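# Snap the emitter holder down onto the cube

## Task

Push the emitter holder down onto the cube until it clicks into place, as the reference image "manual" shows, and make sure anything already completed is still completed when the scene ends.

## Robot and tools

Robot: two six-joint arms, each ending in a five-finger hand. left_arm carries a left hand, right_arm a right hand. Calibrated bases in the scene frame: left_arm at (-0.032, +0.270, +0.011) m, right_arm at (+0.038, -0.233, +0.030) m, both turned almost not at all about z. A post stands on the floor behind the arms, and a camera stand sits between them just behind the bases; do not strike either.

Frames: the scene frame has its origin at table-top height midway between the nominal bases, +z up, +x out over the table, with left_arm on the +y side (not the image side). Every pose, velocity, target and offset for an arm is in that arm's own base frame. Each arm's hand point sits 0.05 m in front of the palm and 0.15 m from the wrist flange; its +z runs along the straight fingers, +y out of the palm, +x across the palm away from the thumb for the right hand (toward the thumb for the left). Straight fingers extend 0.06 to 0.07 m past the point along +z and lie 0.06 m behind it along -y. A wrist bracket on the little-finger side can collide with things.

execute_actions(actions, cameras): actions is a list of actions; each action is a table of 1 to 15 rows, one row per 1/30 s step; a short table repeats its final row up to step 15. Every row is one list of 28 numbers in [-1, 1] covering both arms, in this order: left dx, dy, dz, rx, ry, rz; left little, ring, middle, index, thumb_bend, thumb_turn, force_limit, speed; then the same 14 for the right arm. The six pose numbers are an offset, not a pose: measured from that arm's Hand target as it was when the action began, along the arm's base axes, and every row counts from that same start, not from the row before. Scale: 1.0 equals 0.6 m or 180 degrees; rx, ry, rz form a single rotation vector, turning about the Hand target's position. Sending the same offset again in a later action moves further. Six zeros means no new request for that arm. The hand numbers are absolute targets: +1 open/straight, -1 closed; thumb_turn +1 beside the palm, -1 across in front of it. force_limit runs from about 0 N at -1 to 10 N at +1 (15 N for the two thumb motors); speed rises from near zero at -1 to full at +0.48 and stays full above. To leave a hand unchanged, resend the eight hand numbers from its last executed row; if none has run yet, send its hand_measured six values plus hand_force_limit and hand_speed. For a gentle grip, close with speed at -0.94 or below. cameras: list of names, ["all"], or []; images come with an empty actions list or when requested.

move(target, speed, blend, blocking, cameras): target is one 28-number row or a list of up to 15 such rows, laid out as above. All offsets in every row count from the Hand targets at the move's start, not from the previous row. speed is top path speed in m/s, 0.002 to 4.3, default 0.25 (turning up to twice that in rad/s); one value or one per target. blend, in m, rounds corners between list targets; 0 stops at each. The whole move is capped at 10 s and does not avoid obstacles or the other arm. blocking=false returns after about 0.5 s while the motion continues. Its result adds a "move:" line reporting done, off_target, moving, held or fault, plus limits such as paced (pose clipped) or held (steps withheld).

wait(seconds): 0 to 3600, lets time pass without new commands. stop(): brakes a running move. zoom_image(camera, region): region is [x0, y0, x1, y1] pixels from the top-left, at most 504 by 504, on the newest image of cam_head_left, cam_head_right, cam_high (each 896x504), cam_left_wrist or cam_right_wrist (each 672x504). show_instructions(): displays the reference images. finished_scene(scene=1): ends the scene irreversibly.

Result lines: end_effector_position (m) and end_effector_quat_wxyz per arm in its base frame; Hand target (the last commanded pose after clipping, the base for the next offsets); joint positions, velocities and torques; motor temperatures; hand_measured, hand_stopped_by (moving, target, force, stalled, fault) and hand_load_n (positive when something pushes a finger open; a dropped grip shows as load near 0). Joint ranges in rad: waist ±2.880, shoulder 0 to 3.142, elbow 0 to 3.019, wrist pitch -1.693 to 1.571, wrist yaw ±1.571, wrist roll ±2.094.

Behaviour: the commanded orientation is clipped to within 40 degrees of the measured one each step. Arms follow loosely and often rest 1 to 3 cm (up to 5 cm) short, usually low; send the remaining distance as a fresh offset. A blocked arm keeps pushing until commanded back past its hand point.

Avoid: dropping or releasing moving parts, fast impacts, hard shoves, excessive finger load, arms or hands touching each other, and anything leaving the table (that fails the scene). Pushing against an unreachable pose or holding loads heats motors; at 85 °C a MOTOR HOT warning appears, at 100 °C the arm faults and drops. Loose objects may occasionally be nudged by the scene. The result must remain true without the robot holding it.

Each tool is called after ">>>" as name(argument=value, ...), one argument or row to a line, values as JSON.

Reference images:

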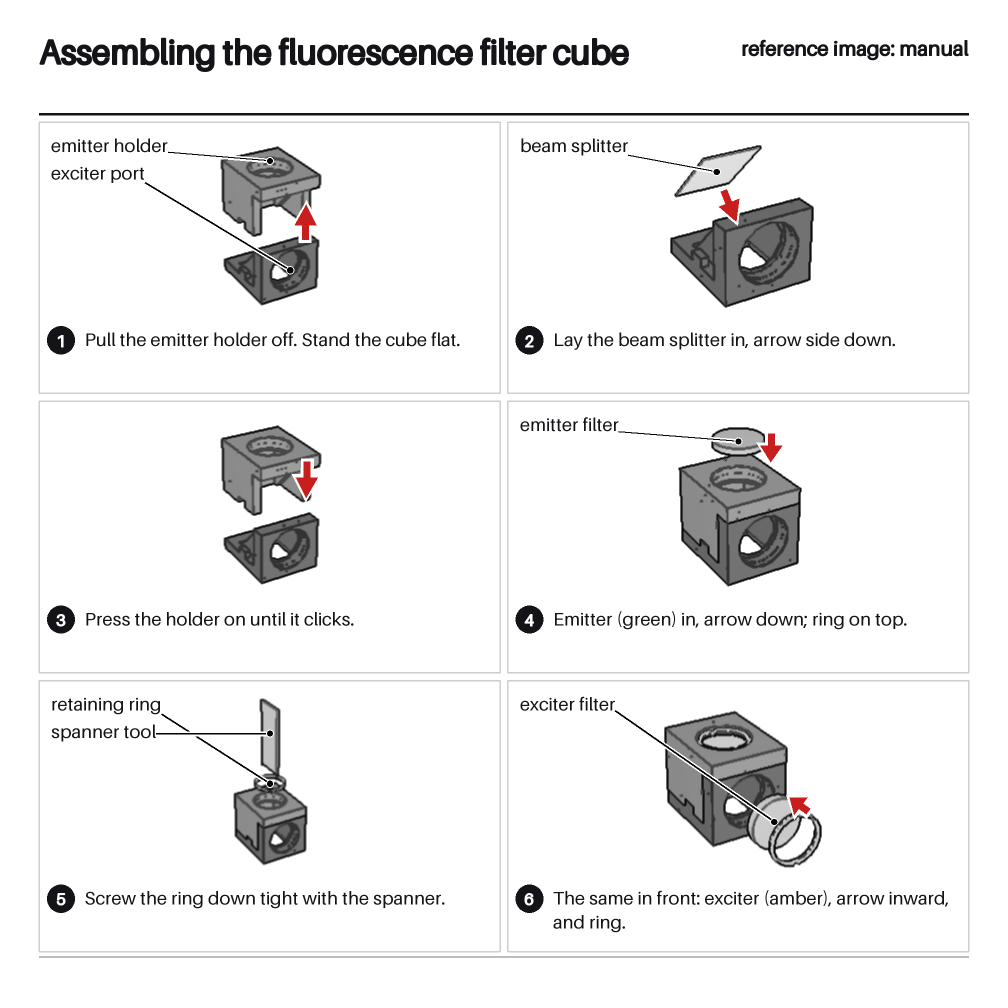

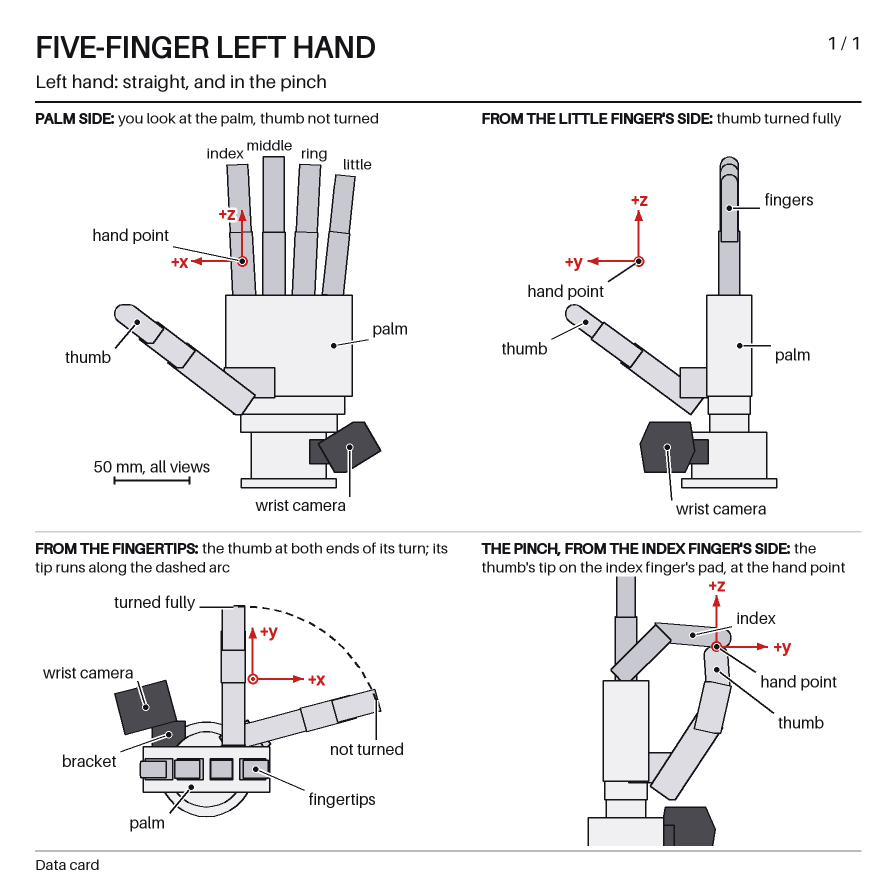

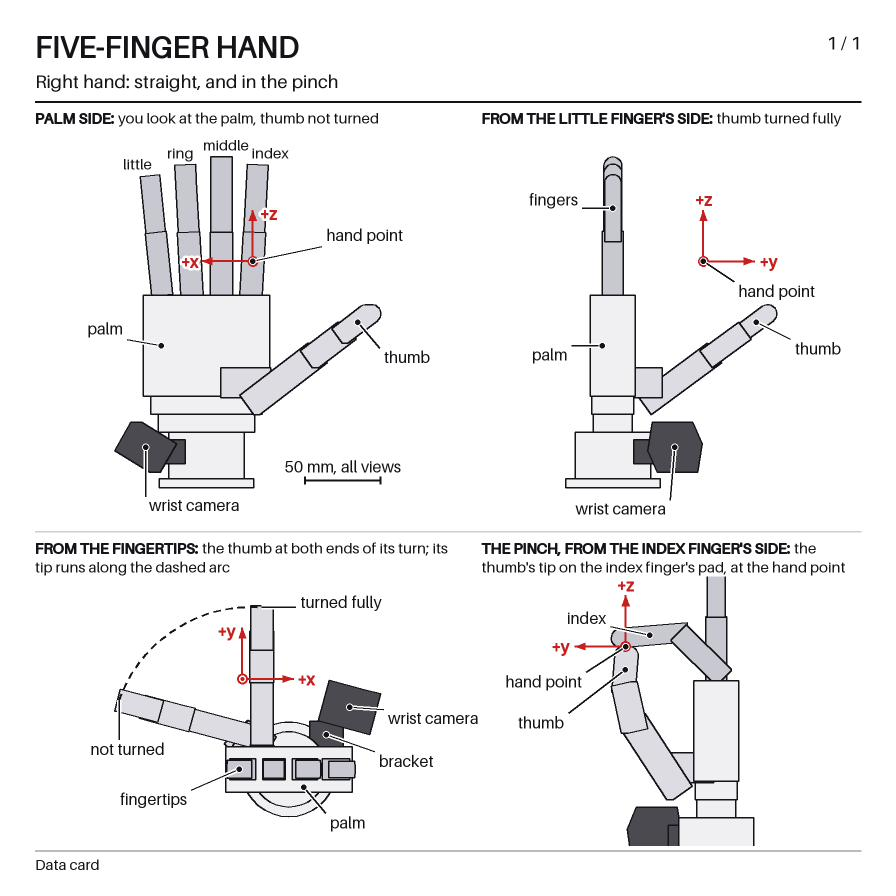

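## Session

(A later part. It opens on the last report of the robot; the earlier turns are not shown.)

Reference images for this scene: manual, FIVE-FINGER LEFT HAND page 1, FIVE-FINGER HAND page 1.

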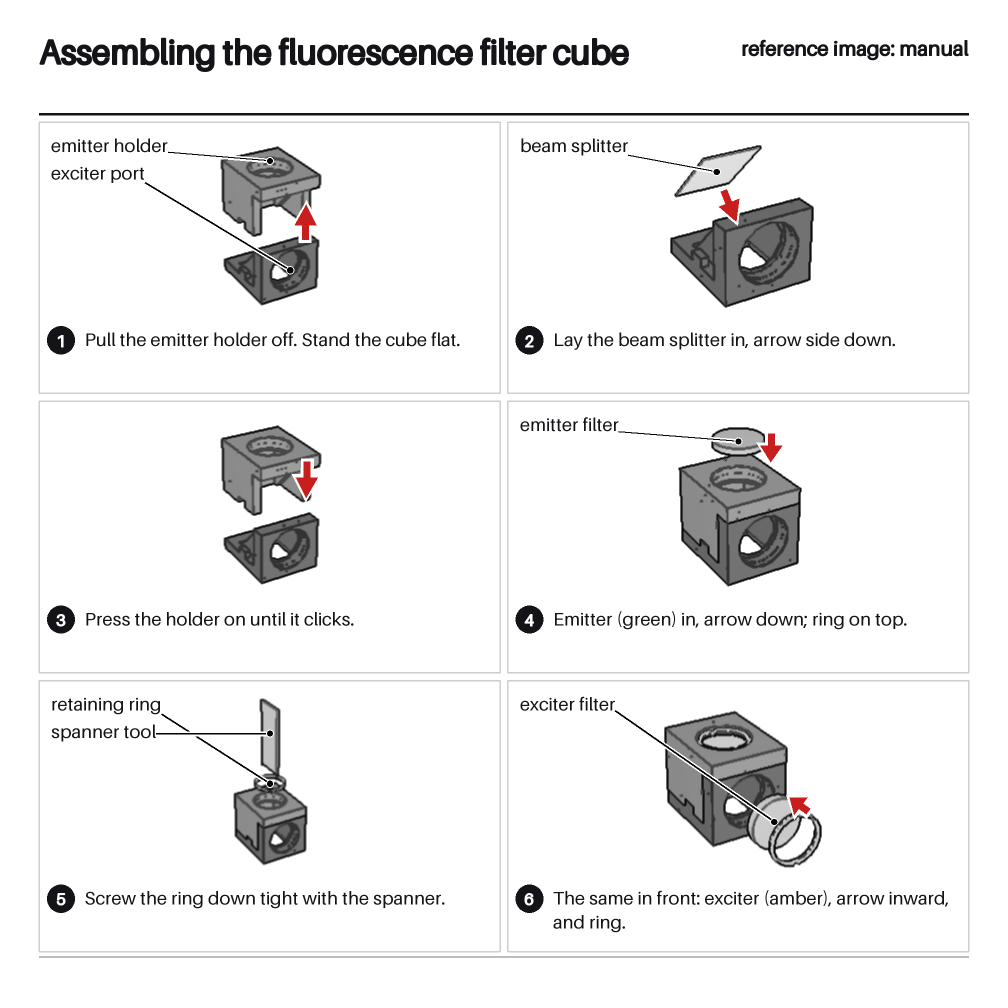

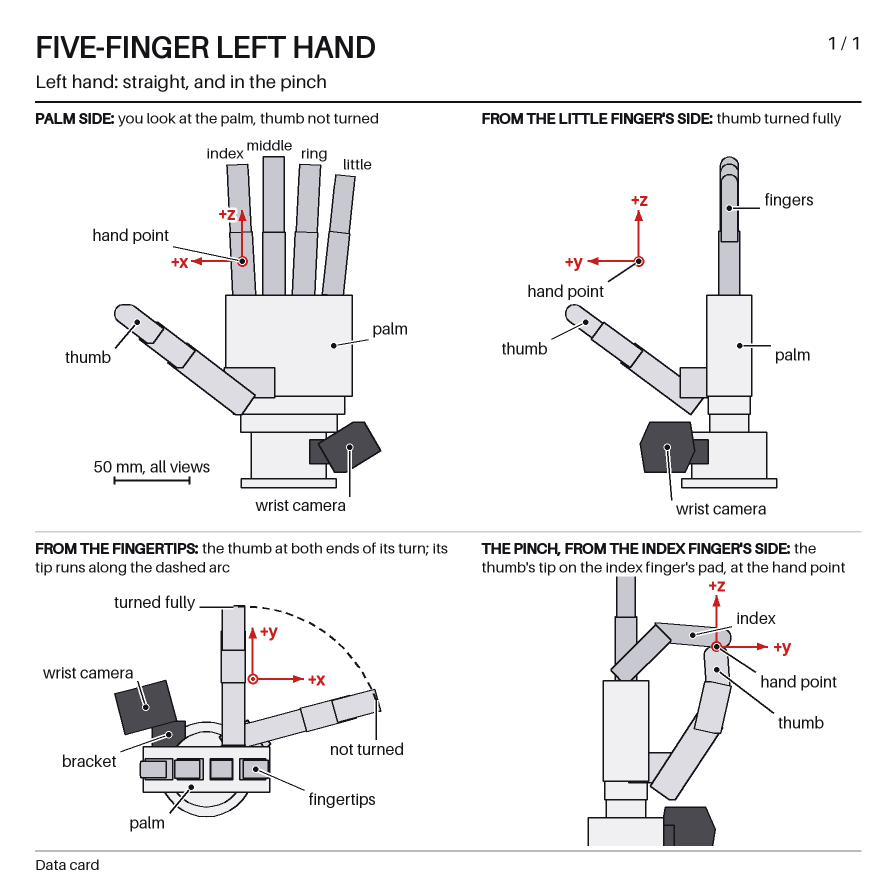

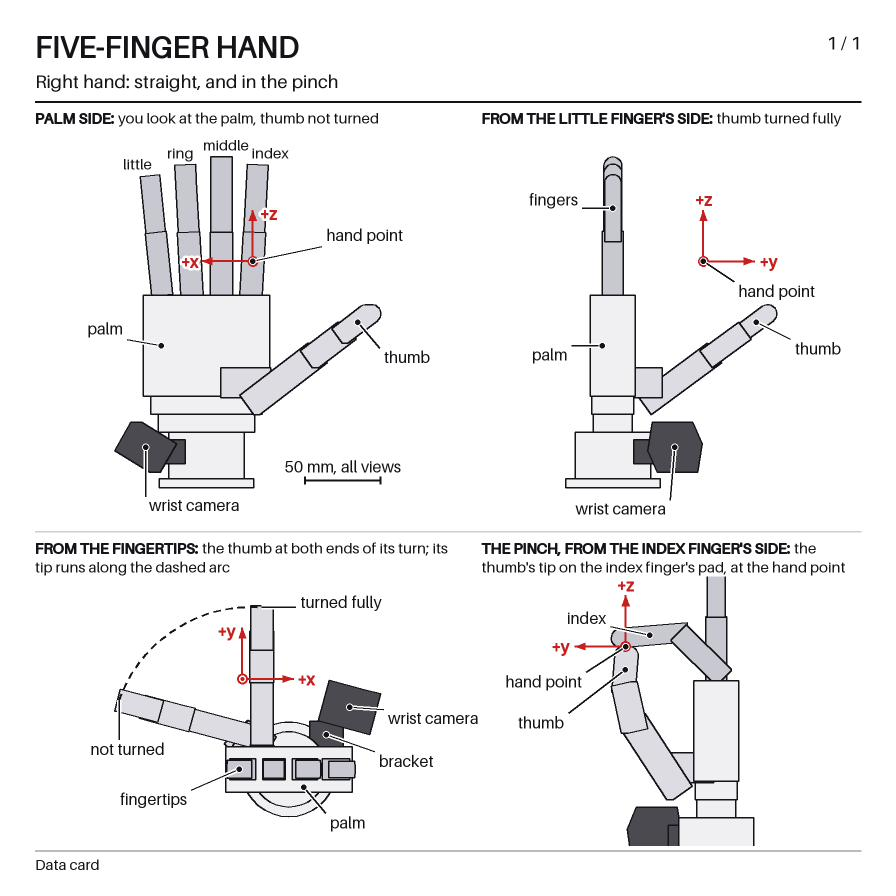

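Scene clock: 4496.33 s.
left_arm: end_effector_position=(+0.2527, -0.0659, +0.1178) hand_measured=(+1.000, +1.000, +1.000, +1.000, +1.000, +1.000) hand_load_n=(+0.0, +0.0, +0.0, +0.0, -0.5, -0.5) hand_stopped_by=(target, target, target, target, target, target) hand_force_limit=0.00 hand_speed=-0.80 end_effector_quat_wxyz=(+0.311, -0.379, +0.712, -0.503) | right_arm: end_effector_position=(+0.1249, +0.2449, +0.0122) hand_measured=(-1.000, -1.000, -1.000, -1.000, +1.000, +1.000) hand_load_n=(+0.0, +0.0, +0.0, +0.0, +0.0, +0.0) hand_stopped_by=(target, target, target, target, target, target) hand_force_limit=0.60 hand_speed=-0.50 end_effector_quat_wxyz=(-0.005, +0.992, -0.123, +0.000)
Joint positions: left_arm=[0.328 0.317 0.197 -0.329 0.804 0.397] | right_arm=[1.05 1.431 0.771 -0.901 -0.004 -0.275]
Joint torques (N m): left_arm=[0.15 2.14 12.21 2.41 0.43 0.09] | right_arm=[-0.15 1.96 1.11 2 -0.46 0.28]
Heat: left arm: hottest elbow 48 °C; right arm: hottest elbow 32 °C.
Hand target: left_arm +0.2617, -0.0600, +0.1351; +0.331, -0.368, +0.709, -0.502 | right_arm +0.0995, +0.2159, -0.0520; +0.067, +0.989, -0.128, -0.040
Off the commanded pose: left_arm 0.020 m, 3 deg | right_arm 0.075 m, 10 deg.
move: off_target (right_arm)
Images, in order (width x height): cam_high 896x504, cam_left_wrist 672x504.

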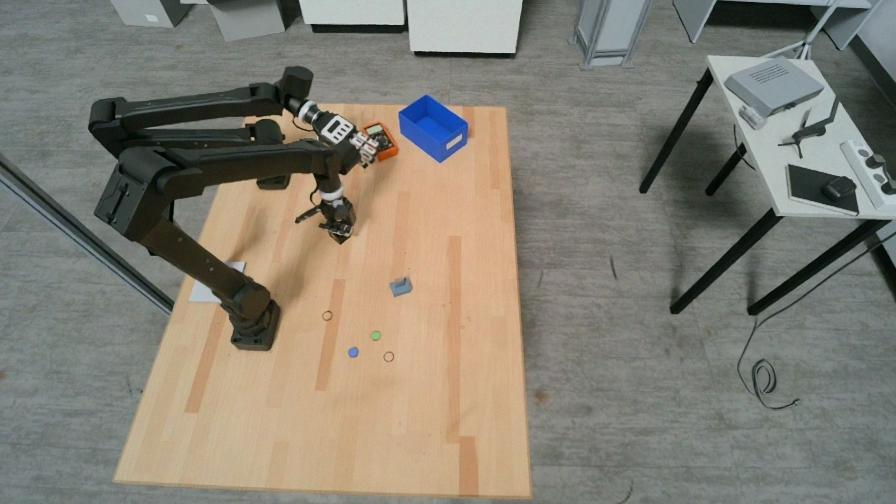

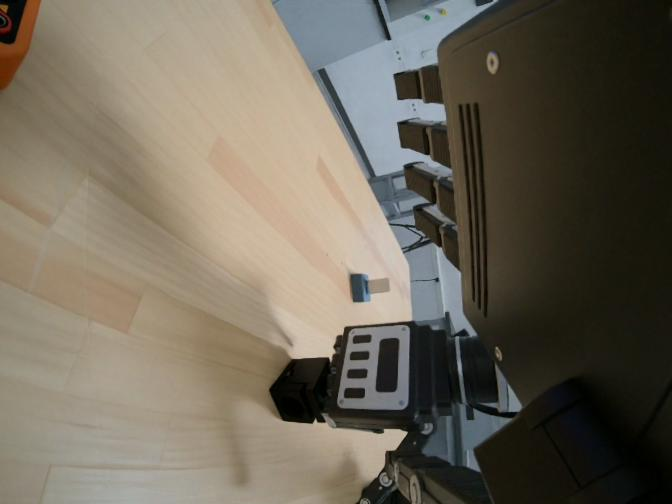

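>>> move(
  target=[
    [0,0,0,0,0,0,1,1,1,1,1,1,0,-0.8,0.02,-0.005,0,0,0.0,0,-1,-1,-1,-1,1,1,0.6,-0.5],
    [0,0,0,0,0,0,1,1,1,1,1,1,0,-0.8,-0.02,0.005,0,0,0.0,0,-1,-1,-1,-1,1,1,0.6,-0.5],
    [0,0,0,0,0,0,1,1,1,1,1,1,0,-0.8,0.0,0.025,0,0,0.0,0,-1,-1,-1,-1,1,1,0.6,-0.5],
    [0,0,0,0,0,0,1,1,1,1,1,1,0,-0.8,0.0,-0.01,0,0,0.0,0,-1,-1,-1,-1,1,1,0.6,-0.5],
    [0,0,0,0,0,0,1,1,1,1,1,1,0,-0.8,0.0,0.005,-0.01,0,0.0,0,-1,-1,-1,-1,1,1,0.6,-0.5],
  ],
  speed=0.06,
  blend=[0.003,0.003,0.003,0.003,0],
  cameras=["cam_left_wrist","cam_high"],
)

>>> zoom_image(
  camera="cam_left_wrist",
  region=[268, 340, 353, 425],
)

Scene clock: 4524.53 s.
left_arm: end_effector_position=(+0.2527, -0.0659, +0.1178) hand_measured=(+1.000, +1.000, +1.000, +1.000, +1.000, +1.000) hand_load_n=(+0.0, +0.0, +0.0, -0.5, +0.0, +0.0) hand_stopped_by=(target, target, target, target, target, target) hand_force_limit=0.00 hand_speed=-0.80 end_effector_quat_wxyz=(+0.311, -0.379, +0.712, -0.503) | right_arm: end_effector_position=(+0.1250, +0.2448, +0.0129) hand_measured=(-1.000, -1.000, -1.000, -1.000, +1.000, +1.000) hand_load_n=(+0.0, +0.0, +0.0, +0.0, +0.0, +0.0) hand_stopped_by=(target, target, target, target, target, target) hand_force_limit=0.60 hand_speed=-0.50 end_effector_quat_wxyz=(+0.003, +0.992, -0.126, -0.008)
Joint positions: left_arm=[0.328 0.317 0.197 -0.329 0.804 0.397] | right_arm=[1.043 1.447 0.786 -0.921 -0.013 -0.276]
Joint torques (N m): left_arm=[0.44 2.26 12.18 2.41 0.43 0.11] | right_arm=[0.73 1.55 0.06 3.11 -0.13 0.3]
Heat: left arm: hottest elbow 49 °C; right arm: hottest elbow 30 °C.
Hand target: left_arm +0.2617, -0.0600, +0.1351; +0.331, -0.368, +0.709, -0.502 | right_arm +0.0995, +0.2189, -0.0579; +0.067, +0.989, -0.128, -0.040
Off the commanded pose: left_arm 0.020 m, 3 deg | right_arm 0.080 m, 8 deg.
move: off_target (right_arm)
Images, in order (width x height): cam_high 896x504, cam_left_wrist 672x504.

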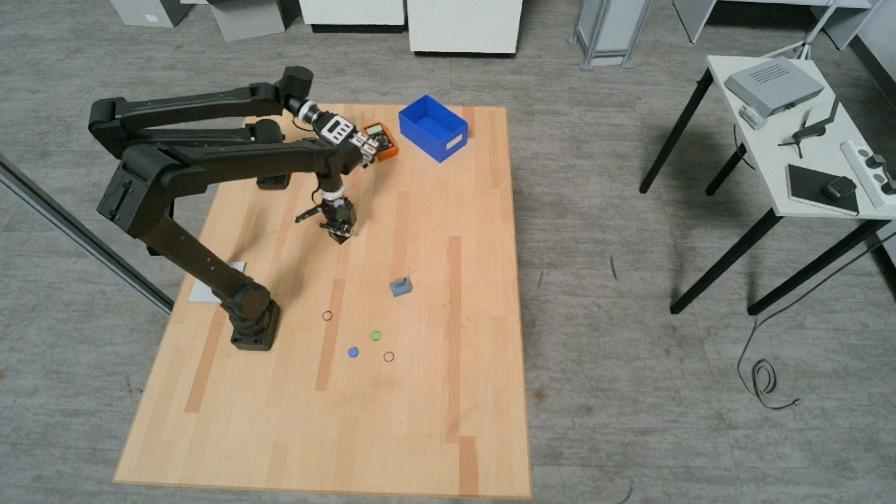

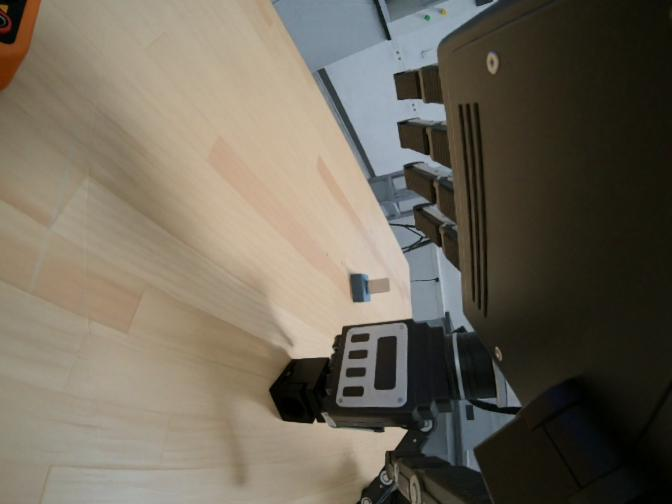

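Scaled by 5.929 from the camera's image (finer frame: 960x720).

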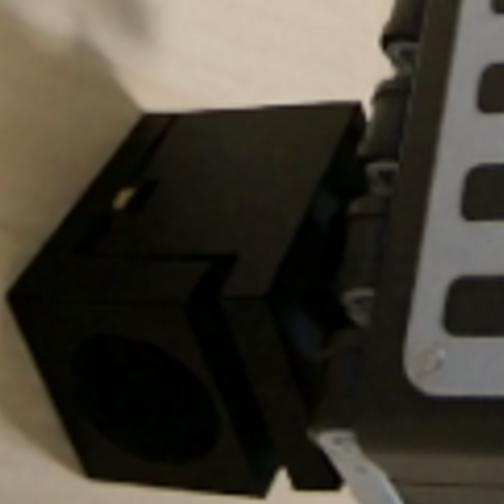

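>>> execute_actions(
  actions=[],
  cameras=["cam_left_wrist"],
)

Scene clock: 4535.73 s.
left_arm: end_effector_position=(+0.2527, -0.0659, +0.1178) hand_measured=(+1.000, +1.000, +1.000, +1.000, +1.000, +1.000) hand_load_n=(+0.0, +0.0, +0.0, +0.0, +0.0, +0.0) hand_stopped_by=(target, target, target, target, target, target) hand_force_limit=0.00 hand_speed=-0.80 end_effector_quat_wxyz=(+0.311, -0.379, +0.712, -0.503) | right_arm: end_effector_position=(+0.1250, +0.2448, +0.0129) hand_measured=(-1.000, -1.000, -1.000, -1.000, +1.000, +1.000) hand_load_n=(+0.0, +0.0, +0.0, +0.0, +0.0, +0.0) hand_stopped_by=(target, target, target, target, target, target) hand_force_limit=0.60 hand_speed=-0.50 end_effector_quat_wxyz=(+0.003, +0.992, -0.126, -0.008)
Joint positions: left_arm=[0.328 0.317 0.197 -0.329 0.804 0.397] | right_arm=[1.043 1.447 0.786 -0.921 -0.013 -0.276]
Joint velocities: within noise
Joint torques (N m): left_arm=[0.38 1.96 12.26 2.5 0.44 0.09] | right_arm=[0.85 1.67 0.1 3.11 -0.13 0.3]
Motor temperatures (°C): left_arm=[26 23 49 27 24 24] | right_arm=[26 25 29 24 25 25]
Heat: left arm: hottest elbow 49 °C; right arm: hottest elbow 29 °C.
Hand target: left_arm +0.2617, -0.0600, +0.1351; +0.331, -0.368, +0.709, -0.502 | right_arm +0.0995, +0.2189, -0.0579; +0.067, +0.989, -0.128, -0.040
Off the commanded pose: left_arm 0.020 m, 3 deg | right_arm 0.080 m, 8 deg.
Images, in order (width x height): cam_left_wrist 672x504.

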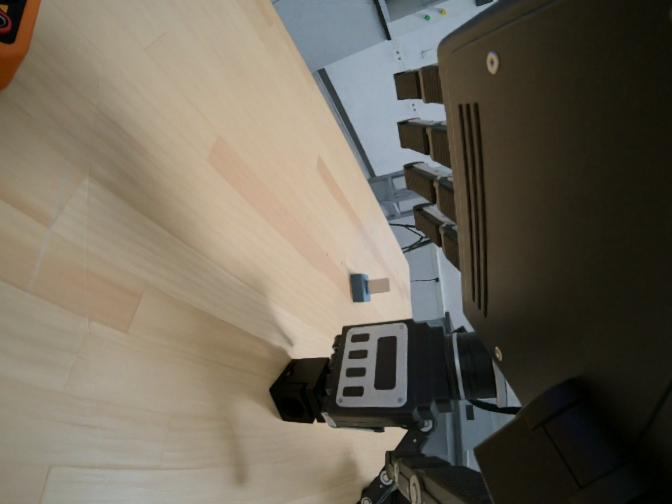

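>>> zoom_image(
  camera="cam_left_wrist",
  region=[260, 340, 350, 430],
)

Scaled by 5.600 from the camera's image (finer frame: 960x720).

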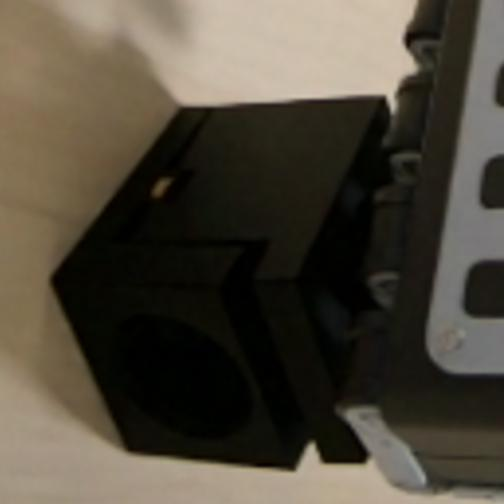

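>>> move(
  target=[0,0,0,0,0,0,1,1,1,1,1,1,0,-0.8,0.0425,0.043,0.118,0.035,-0.03,0,-1,-1,-1,-1,1,1,0.6,-0.5],
  speed=0.04,
)

>>> zoom_image(
  camera="cam_left_wrist",
  region=[260, 340, 350, 430],
)

Scene clock: 4545.37 s.
left_arm: end_effector_position=(+0.2527, -0.0659, +0.1178) hand_measured=(+1.000, +1.000, +1.000, +1.000, +1.000, +1.000) hand_load_n=(+0.0, +0.0, +0.0, +0.0, +0.0, +0.0) hand_stopped_by=(target, target, target, target, target, target) hand_force_limit=0.00 hand_speed=-0.80 end_effector_quat_wxyz=(+0.311, -0.379, +0.712, -0.503) | right_arm: end_effector_position=(+0.1279, +0.2474, +0.0167) hand_measured=(-1.000, -1.000, -1.000, -1.000, +1.000, +1.000) hand_load_n=(+0.5, +0.0, +0.0, +0.0, +0.0, +0.0) hand_stopped_by=(target, target, target, target, target, target) hand_force_limit=0.60 hand_speed=-0.50 end_effector_quat_wxyz=(-0.003, +0.991, -0.131, -0.001)
Joint positions: left_arm=[0.328 0.317 0.197 -0.329 0.804 0.397] | right_arm=[1.043 1.435 0.79 -0.921 -0.004 -0.266]
Joint torques (N m): left_arm=[0.32 2.32 12.18 2.52 0.43 0.1] | right_arm=[0.32 -9.23 5.93 0.49 0.44 0.15]
Heat: left arm: hottest elbow 49 °C; right arm: hottest elbow 29 °C.
Hand target: left_arm +0.2617, -0.0600, +0.1351; +0.331, -0.368, +0.709, -0.502 | right_arm +0.1250, +0.2447, +0.0128; +0.007, +0.992, -0.129, +0.000
Off the commanded pose: left_arm 0.020 m, 3 deg | right_arm 0.006 m, 1 deg.
move: done

Scaled by 5.600 from the camera's image (finer frame: 960x720).
This view is cut from an older image: the scene may have changed since it was taken.

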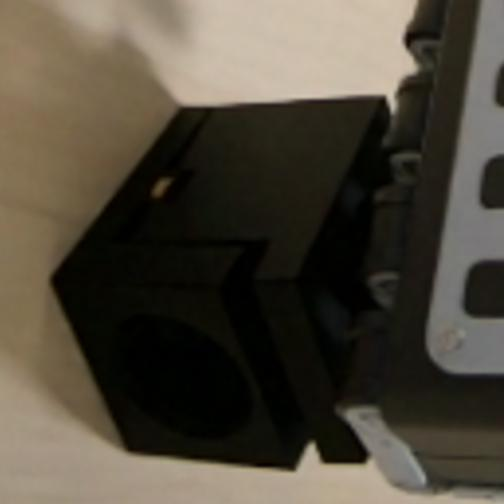

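>>> move(
  target=[
    [0,0,0,0,0,0,1,1,1,1,1,1,0,-0.8,0,0,0.1,0,0,0,-1,-1,-1,-1,1,1,0.6,-0.5],
    [0,0,0,0,0,0,1,1,1,1,1,1,0,-0.8,0,-0.25,0.26,0,0,0,-1,-1,-1,-1,1,1,0.6,-0.5],
  ],
  speed=[0.08,0.25],
  blend=[0.02,0],
  cameras=["cam_left_wrist","cam_high"],
)

Scene clock: 4558.50 s.
left_arm: end_effector_position=(+0.2527, -0.0659, +0.1178) hand_measured=(+1.000, +1.000, +1.000, +1.000, +1.000, +1.000) hand_load_n=(+0.0, +0.0, +0.0, -0.5, +0.0, +0.0) hand_stopped_by=(target, target, target, target, target, target) hand_force_limit=0.00 hand_speed=-0.80 end_effector_quat_wxyz=(+0.311, -0.379, +0.712, -0.503) | right_arm: end_effector_position=(+0.1215, +0.0948, +0.1622) hand_measured=(-1.000, -1.000, -1.000, -1.000, +1.000, +1.000) hand_load_n=(+0.0, +0.0, +0.0, +0.0, +0.0, +0.0) hand_stopped_by=(target, target, target, target, target, target) hand_force_limit=0.60 hand_speed=-0.50 end_effector_quat_wxyz=(+0.012, +0.992, -0.125, -0.003)
Joint positions: left_arm=[0.328 0.317 0.197 -0.329 0.804 0.397] | right_arm=[0.731 0.923 0.805 -1.475 0.012 -0.589]
Joint torques (N m): left_arm=[0.09 2.14 12.21 2.48 0.43 0.11] | right_arm=[-2.14 -4.37 8.96 0.17 0.07 0.05]
Heat: left arm: hottest elbow 49 °C; right arm: hottest elbow 30 °C.
Hand target: left_arm +0.2617, -0.0600, +0.1351; +0.331, -0.368, +0.709, -0.502 | right_arm +0.1251, +0.0948, +0.1688; +0.006, +0.992, -0.129, +0.000
Off the commanded pose: left_arm 0.020 m, 3 deg | right_arm 0.007 m, 1 deg.
move: done
Images, in order (width x height): cam_high 896x504, cam_left_wrist 672x504.

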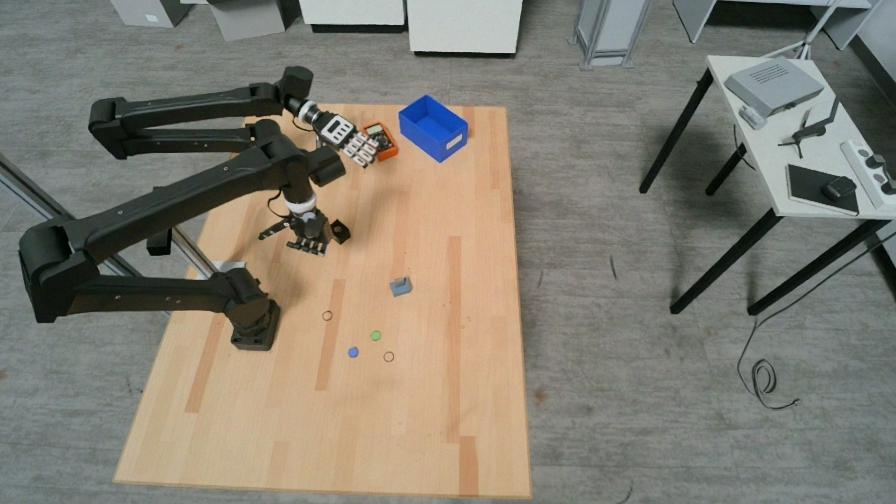

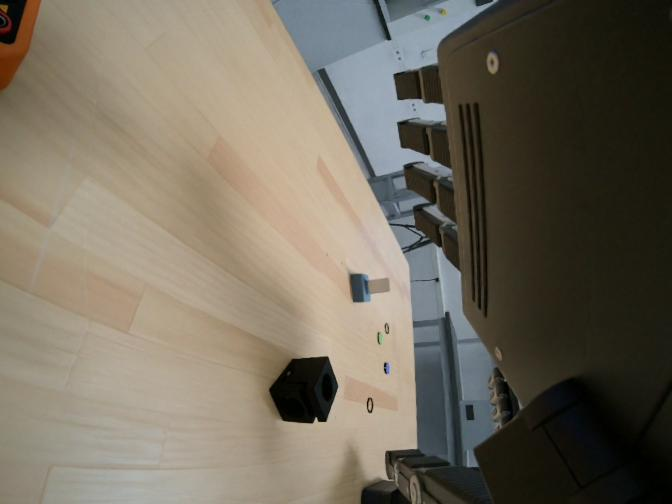

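>>> zoom_image(
  camera="cam_left_wrist",
  region=[260, 345, 350, 435],
)

>>> zoom_image(
  camera="cam_high",
  region=[310, 210, 440, 370],
)

Scaled by 5.600 from the camera's image (finer frame: 960x720).

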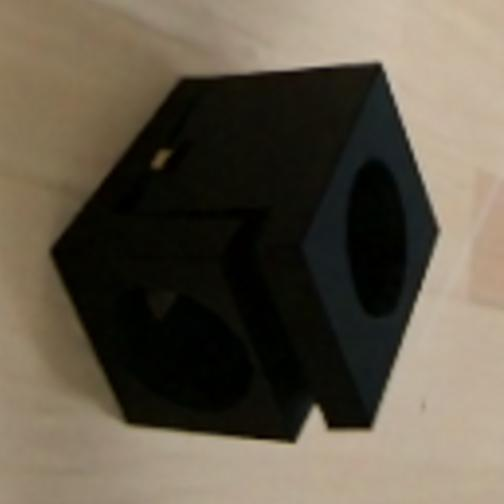

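Scaled by 3.150.

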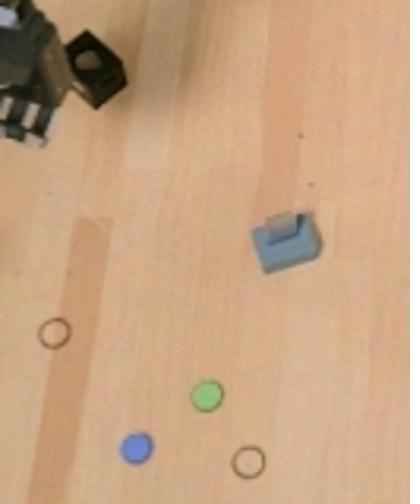

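>>> move(
  target=[
    [-0.03,-0.13,0.06,0.16,0.117,0.008,1,1,1,1,1,1,0,-0.8,0.1,-0.18,0,0,0,0,-1,-1,-1,-1,1,1,0.6,-0.5],
    [-0.056,-0.262,0.02,0.3227,0.234,0.0165,1,1,1,1,1,1,0,-0.8,0.1,-0.18,0,0,0,0,-1,-1,-1,-1,1,1,0.6,-0.5],
  ],
  speed=0.15,
  blend=[0.03,0],
  cameras=["cam_left_wrist","cam_high"],
)

Scene clock: 4590.67 s.
left_arm: end_effector_position=(+0.2232, -0.2049, +0.1392) hand_measured=(+1.000, +1.000, +1.000, +1.000, +1.000, +1.000) hand_load_n=(+0.0, +0.0, +0.0, +0.0, -0.5, +0.0) hand_stopped_by=(target, target, target, target, target, target) hand_force_limit=0.00 hand_speed=-0.80 end_effector_quat_wxyz=(+0.207, -0.328, +0.919, +0.073) | right_arm: end_effector_position=(+0.1721, -0.0127, +0.1610) hand_measured=(-1.000, -1.000, -1.000, -1.000, +1.000, +1.000) hand_load_n=(+0.0, +0.0, +0.0, +0.0, +0.0, +0.0) hand_stopped_by=(target, target, target, target, target, target) hand_force_limit=0.60 hand_speed=-0.50 end_effector_quat_wxyz=(+0.012, +0.992, -0.125, -0.016)
Joint positions: left_arm=[-0.918 1.326 1.027 -1.286 -0.443 -0.037] | right_arm=[0.188 0.934 0.805 -1.479 0.014 -1.133]
Joint torques (N m): left_arm=[-1.49 -8.18 10.96 -0.12 -0.42 -0.14] | right_arm=[-2.08 -3.43 9.92 0.87 0.18 0.05]
Heat: left arm: hottest elbow 49 °C; right arm: hottest elbow 31 °C.
Hand target: left_arm +0.2281, -0.2173, +0.1471; +0.211, -0.331, +0.918, +0.064 | right_arm +0.1851, -0.0133, +0.1689; +0.007, +0.992, -0.128, +0.000
Off the commanded pose: left_arm 0.015 m, 1 deg | right_arm 0.015 m, 2 deg.
move: off_target (left_arm, right_arm)
Images, in order (width x height): cam_high 896x504, cam_left_wrist 672x504.

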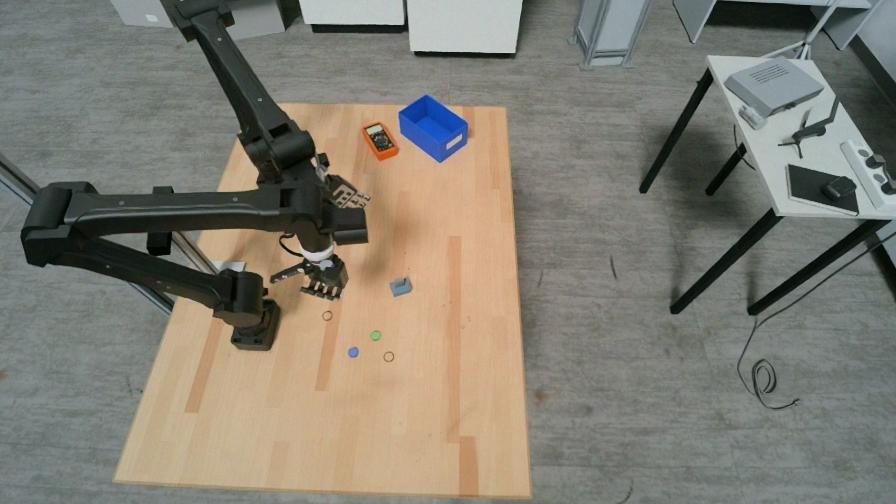

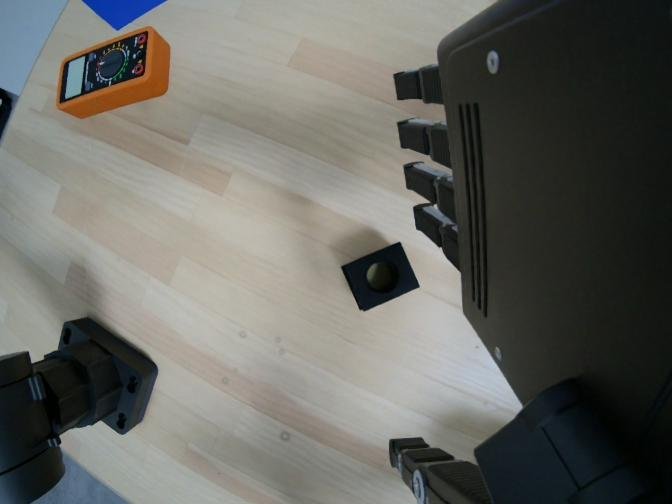

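>>> zoom_image(
  camera="cam_left_wrist",
  region=[335, 230, 430, 325],
)

Scaled by 5.305 from the camera's image (finer frame: 960x720).

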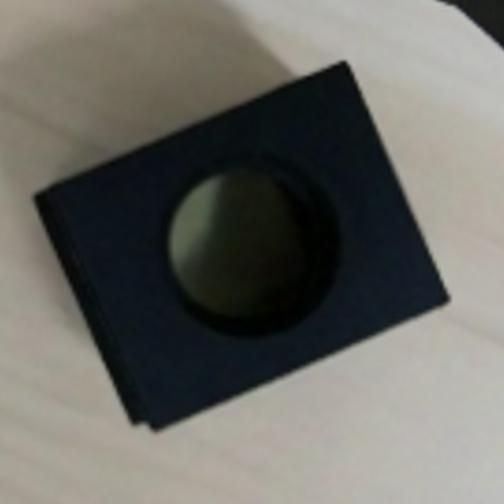

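>>> move(
  target=[
    [0,-0.006,0.02,-0.3045,-0.2566,0.0243,1,1,1,1,1,1,0,-0.8,0,0,0,0,0,0,-1,-1,-1,-1,1,1,0.6,-0.5],
    [0,-0.006,-0.12,-0.3045,-0.2566,0.0243,1,1,1,1,1,1,0,-0.8,0,0,0,0,0,0,-1,-1,-1,-1,1,1,0.6,-0.5],
  ],
  speed=0.2,
  cameras=["cam_left_wrist","cam_head_left"],
)

Scene clock: 4634.77 s.
left_arm: end_effector_position=(+0.2303, -0.2216, +0.0804) hand_measured=(+1.000, +1.000, +1.000, +1.000, +1.000, +1.000) hand_load_n=(+0.0, +0.0, +0.0, +0.0, +0.0, +0.0) hand_stopped_by=(target, target, target, target, target, target) hand_force_limit=0.00 hand_speed=-0.80 end_effector_quat_wxyz=(+0.368, -0.421, +0.678, -0.477) | right_arm: end_effector_position=(+0.1721, -0.0127, +0.1610) hand_measured=(-1.000, -1.000, -1.000, -1.000, +1.000, +1.000) hand_load_n=(+0.0, +0.0, +0.0, +0.0, +0.0, +0.0) hand_stopped_by=(target, target, target, target, target, target) hand_force_limit=0.60 hand_speed=-0.50 end_effector_quat_wxyz=(+0.012, +0.992, -0.125, -0.016)
Joint positions: left_arm=[-1.046 0.654 0.119 0.181 -0.657 -0.12] | right_arm=[0.188 0.934 0.805 -1.479 0.014 -1.133]
Joint torques (N m): left_arm=[-1.2 0.32 7.71 2.55 -0.11 -0.01] | right_arm=[-2.08 -3.49 9.89 0.88 0.18 0.05]
Heat: left arm: hottest elbow 47 °C; right arm: hottest elbow 33 °C.
Hand target: left_arm +0.2281, -0.2208, +0.0751; +0.367, -0.419, +0.681, -0.476 | right_arm +0.1851, -0.0133, +0.1689; +0.007, +0.992, -0.128, +0.000
Off the commanded pose: left_arm 0.006 m, 0 deg | right_arm 0.015 m, 2 deg.
move: done
Images, in order (width x height): cam_head_left 896x504, cam_left_wrist 672x504.

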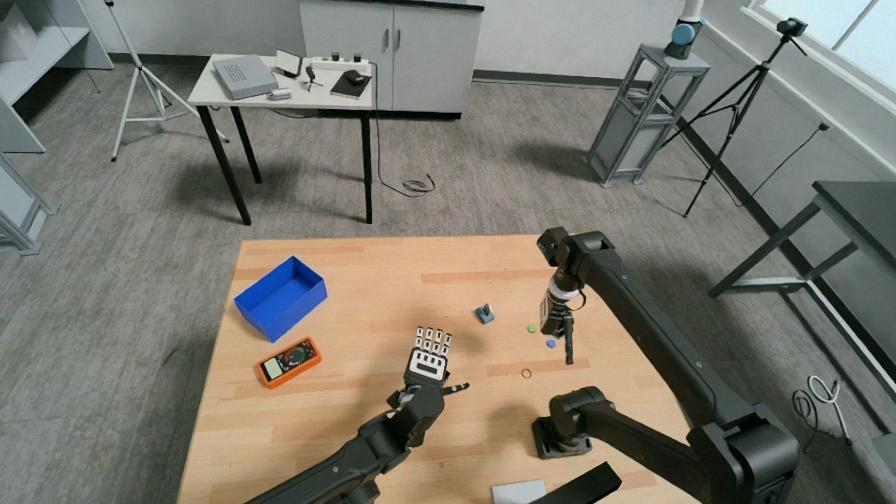

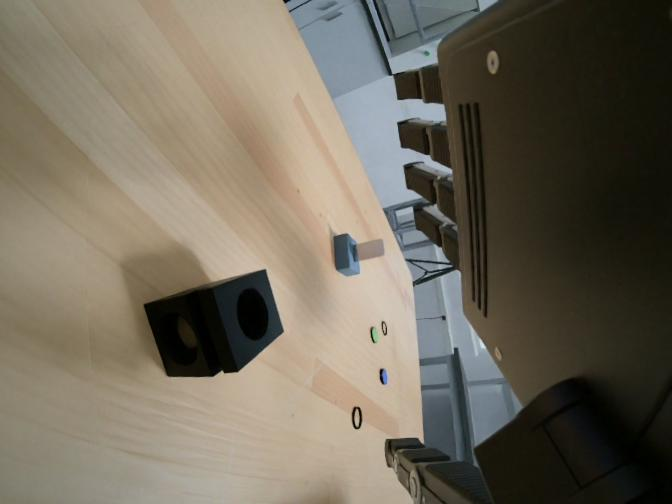

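>>> zoom_image(
  camera="cam_left_wrist",
  region=[135, 255, 295, 385],
)

Scaled by 3.150 from the camera's image (finer frame: 960x720).

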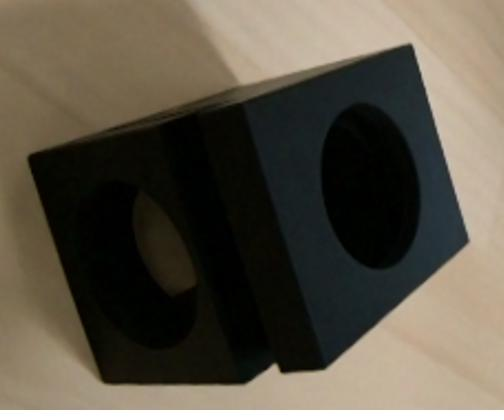

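>>> zoom_image(
  camera="cam_left_wrist",
  region=[175, 285, 235, 385],
)

>>> zoom_image(
  camera="cam_left_wrist",
  region=[135, 265, 235, 325],
)

Scaled by 5.040 from the camera's image (finer frame: 960x720).

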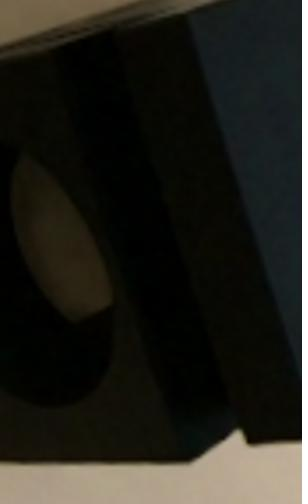

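Scaled by 5.040 from the camera's image (finer frame: 960x720).

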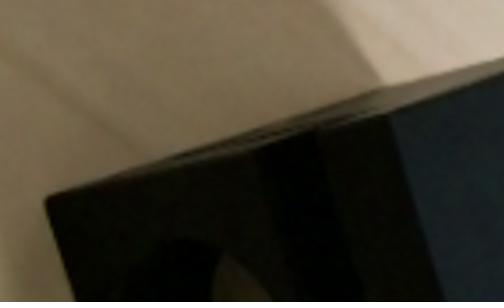

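>>> move(
  target=[
    [0,0.05,0.13,0,0,0,1,1,1,1,1,1,0,-0.8,0,0,0,0,0,0,-1,-1,-1,-1,1,1,0.6,-0.5],
    [0.056,0.268,0.1,0,0,-0.0466,1,1,1,1,1,1,0,-0.8,0,0,0,0,0,0,-1,-1,-1,-1,1,1,0.6,-0.5],
  ],
  speed=0.2,
  blend=[0.03,0],
)

Scene clock: 4683.53 s.
left_arm: end_effector_position=(+0.2509, -0.0666, +0.1119) hand_measured=(+1.000, +1.000, +1.000, +1.000, +1.000, +1.000) hand_load_n=(+0.0, +0.0, +0.0, +0.0, +0.0, +0.0) hand_stopped_by=(target, target, target, target, target, target) hand_force_limit=0.00 hand_speed=-0.80 end_effector_quat_wxyz=(+0.307, -0.383, +0.712, -0.502) | right_arm: end_effector_position=(+0.1721, -0.0127, +0.1610) hand_measured=(-1.000, -1.000, -1.000, -1.000, +1.000, +1.000) hand_load_n=(+0.0, +0.5, +0.0, +0.0, +0.0, +0.0) hand_stopped_by=(target, target, target, target, target, target) hand_force_limit=0.60 hand_speed=-0.50 end_effector_quat_wxyz=(+0.012, +0.992, -0.125, -0.016)
Joint positions: left_arm=[0.326 0.316 0.186 -0.327 0.8 0.396] | right_arm=[0.188 0.934 0.805 -1.479 0.014 -1.133]
Joint torques (N m): left_arm=[0.26 2.32 13.12 2.32 0.46 0.08] | right_arm=[-2.14 -3.49 9.94 0.85 0.17 0.05]
Motor temperatures (°C): left_arm=[26 24 42 27 24 24] | right_arm=[26 25 34 23 24 25]
Heat: left arm: hottest elbow 42 °C; right arm: hottest elbow 34 °C.
Hand target: left_arm +0.2616, -0.0599, +0.1350; +0.331, -0.368, +0.709, -0.502 | right_arm +0.1851, -0.0133, +0.1689; +0.007, +0.992, -0.128, +0.000
Off the commanded pose: left_arm 0.026 m, 3 deg | right_arm 0.015 m, 2 deg.
move: off_target (left_arm)

>>> move(
  target=[
    [0,0,0,0,0,0,1,1,1,1,1,1,0,-0.8,-0.0835,0.4338,-0.04,0,0,0,-1,-1,-1,-1,1,1,0.6,-0.5],
    [0,0,0,0,0,0,1,1,1,1,1,1,0,-0.8,-0.0835,0.4338,-0.198,0,0,0,-1,-1,-1,-1,1,1,0.6,-0.5],
  ],
  speed=[0.25,0.12],
  blend=[0.01,0],
  cameras=["cam_left_wrist"],
)

>>> zoom_image(
  camera="cam_left_wrist",
  region=[250, 320, 370, 440],
)

Scene clock: 4689.90 s.
left_arm: end_effector_position=(+0.2509, -0.0666, +0.1119) hand_measured=(+1.000, +1.000, +1.000, +1.000, +1.000, +1.000) hand_load_n=(+0.0, +0.0, +0.0, +0.0, +0.0, +0.0) hand_stopped_by=(target, target, target, target, target, target) hand_force_limit=0.00 hand_speed=-0.80 end_effector_quat_wxyz=(+0.307, -0.382, +0.713, -0.502) | right_arm: end_effector_position=(+0.1374, +0.2437, +0.0523) hand_measured=(-1.000, -1.000, -1.000, -1.000, +1.000, +1.000) hand_load_n=(+0.0, +0.0, +0.0, +0.0, +0.0, +0.0) hand_stopped_by=(target, target, target, target, target, target) hand_force_limit=0.60 hand_speed=-0.50 end_effector_quat_wxyz=(+0.009, +0.991, -0.131, -0.002)
Joint positions: left_arm=[0.326 0.316 0.186 -0.327 0.801 0.397] | right_arm=[1.017 1.396 0.857 -1.05 0.003 -0.29]
Joint torques (N m): left_arm=[0.09 2.37 13.16 2.26 0.44 0.1] | right_arm=[0.62 -9.82 6.49 0.83 0.24 0.19]
Heat: left arm: hottest elbow 44 °C; right arm: hottest elbow 35 °C.
Hand target: left_arm +0.2616, -0.0600, +0.1349; +0.331, -0.368, +0.709, -0.502 | right_arm +0.1350, +0.2470, +0.0501; +0.007, +0.992, -0.128, +0.000
Off the commanded pose: left_arm 0.026 m, 3 deg | right_arm 0.005 m, 0 deg.
move: done

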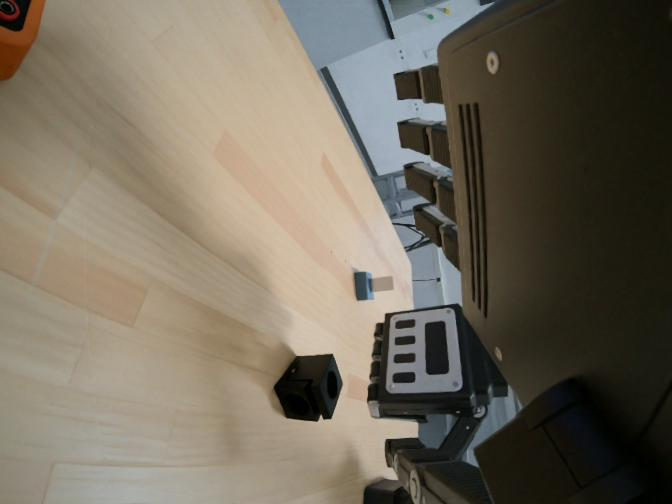

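Scaled by 4.200 from the camera's image (finer frame: 960x720).

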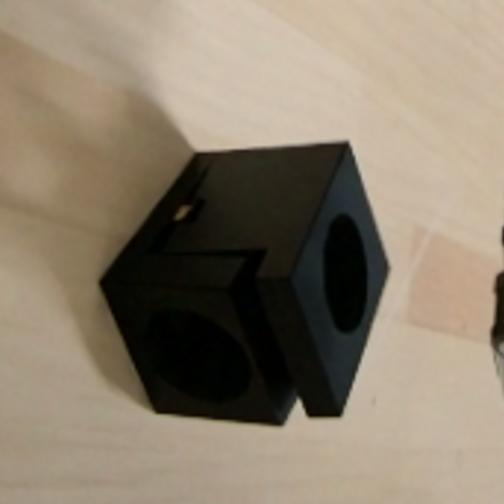

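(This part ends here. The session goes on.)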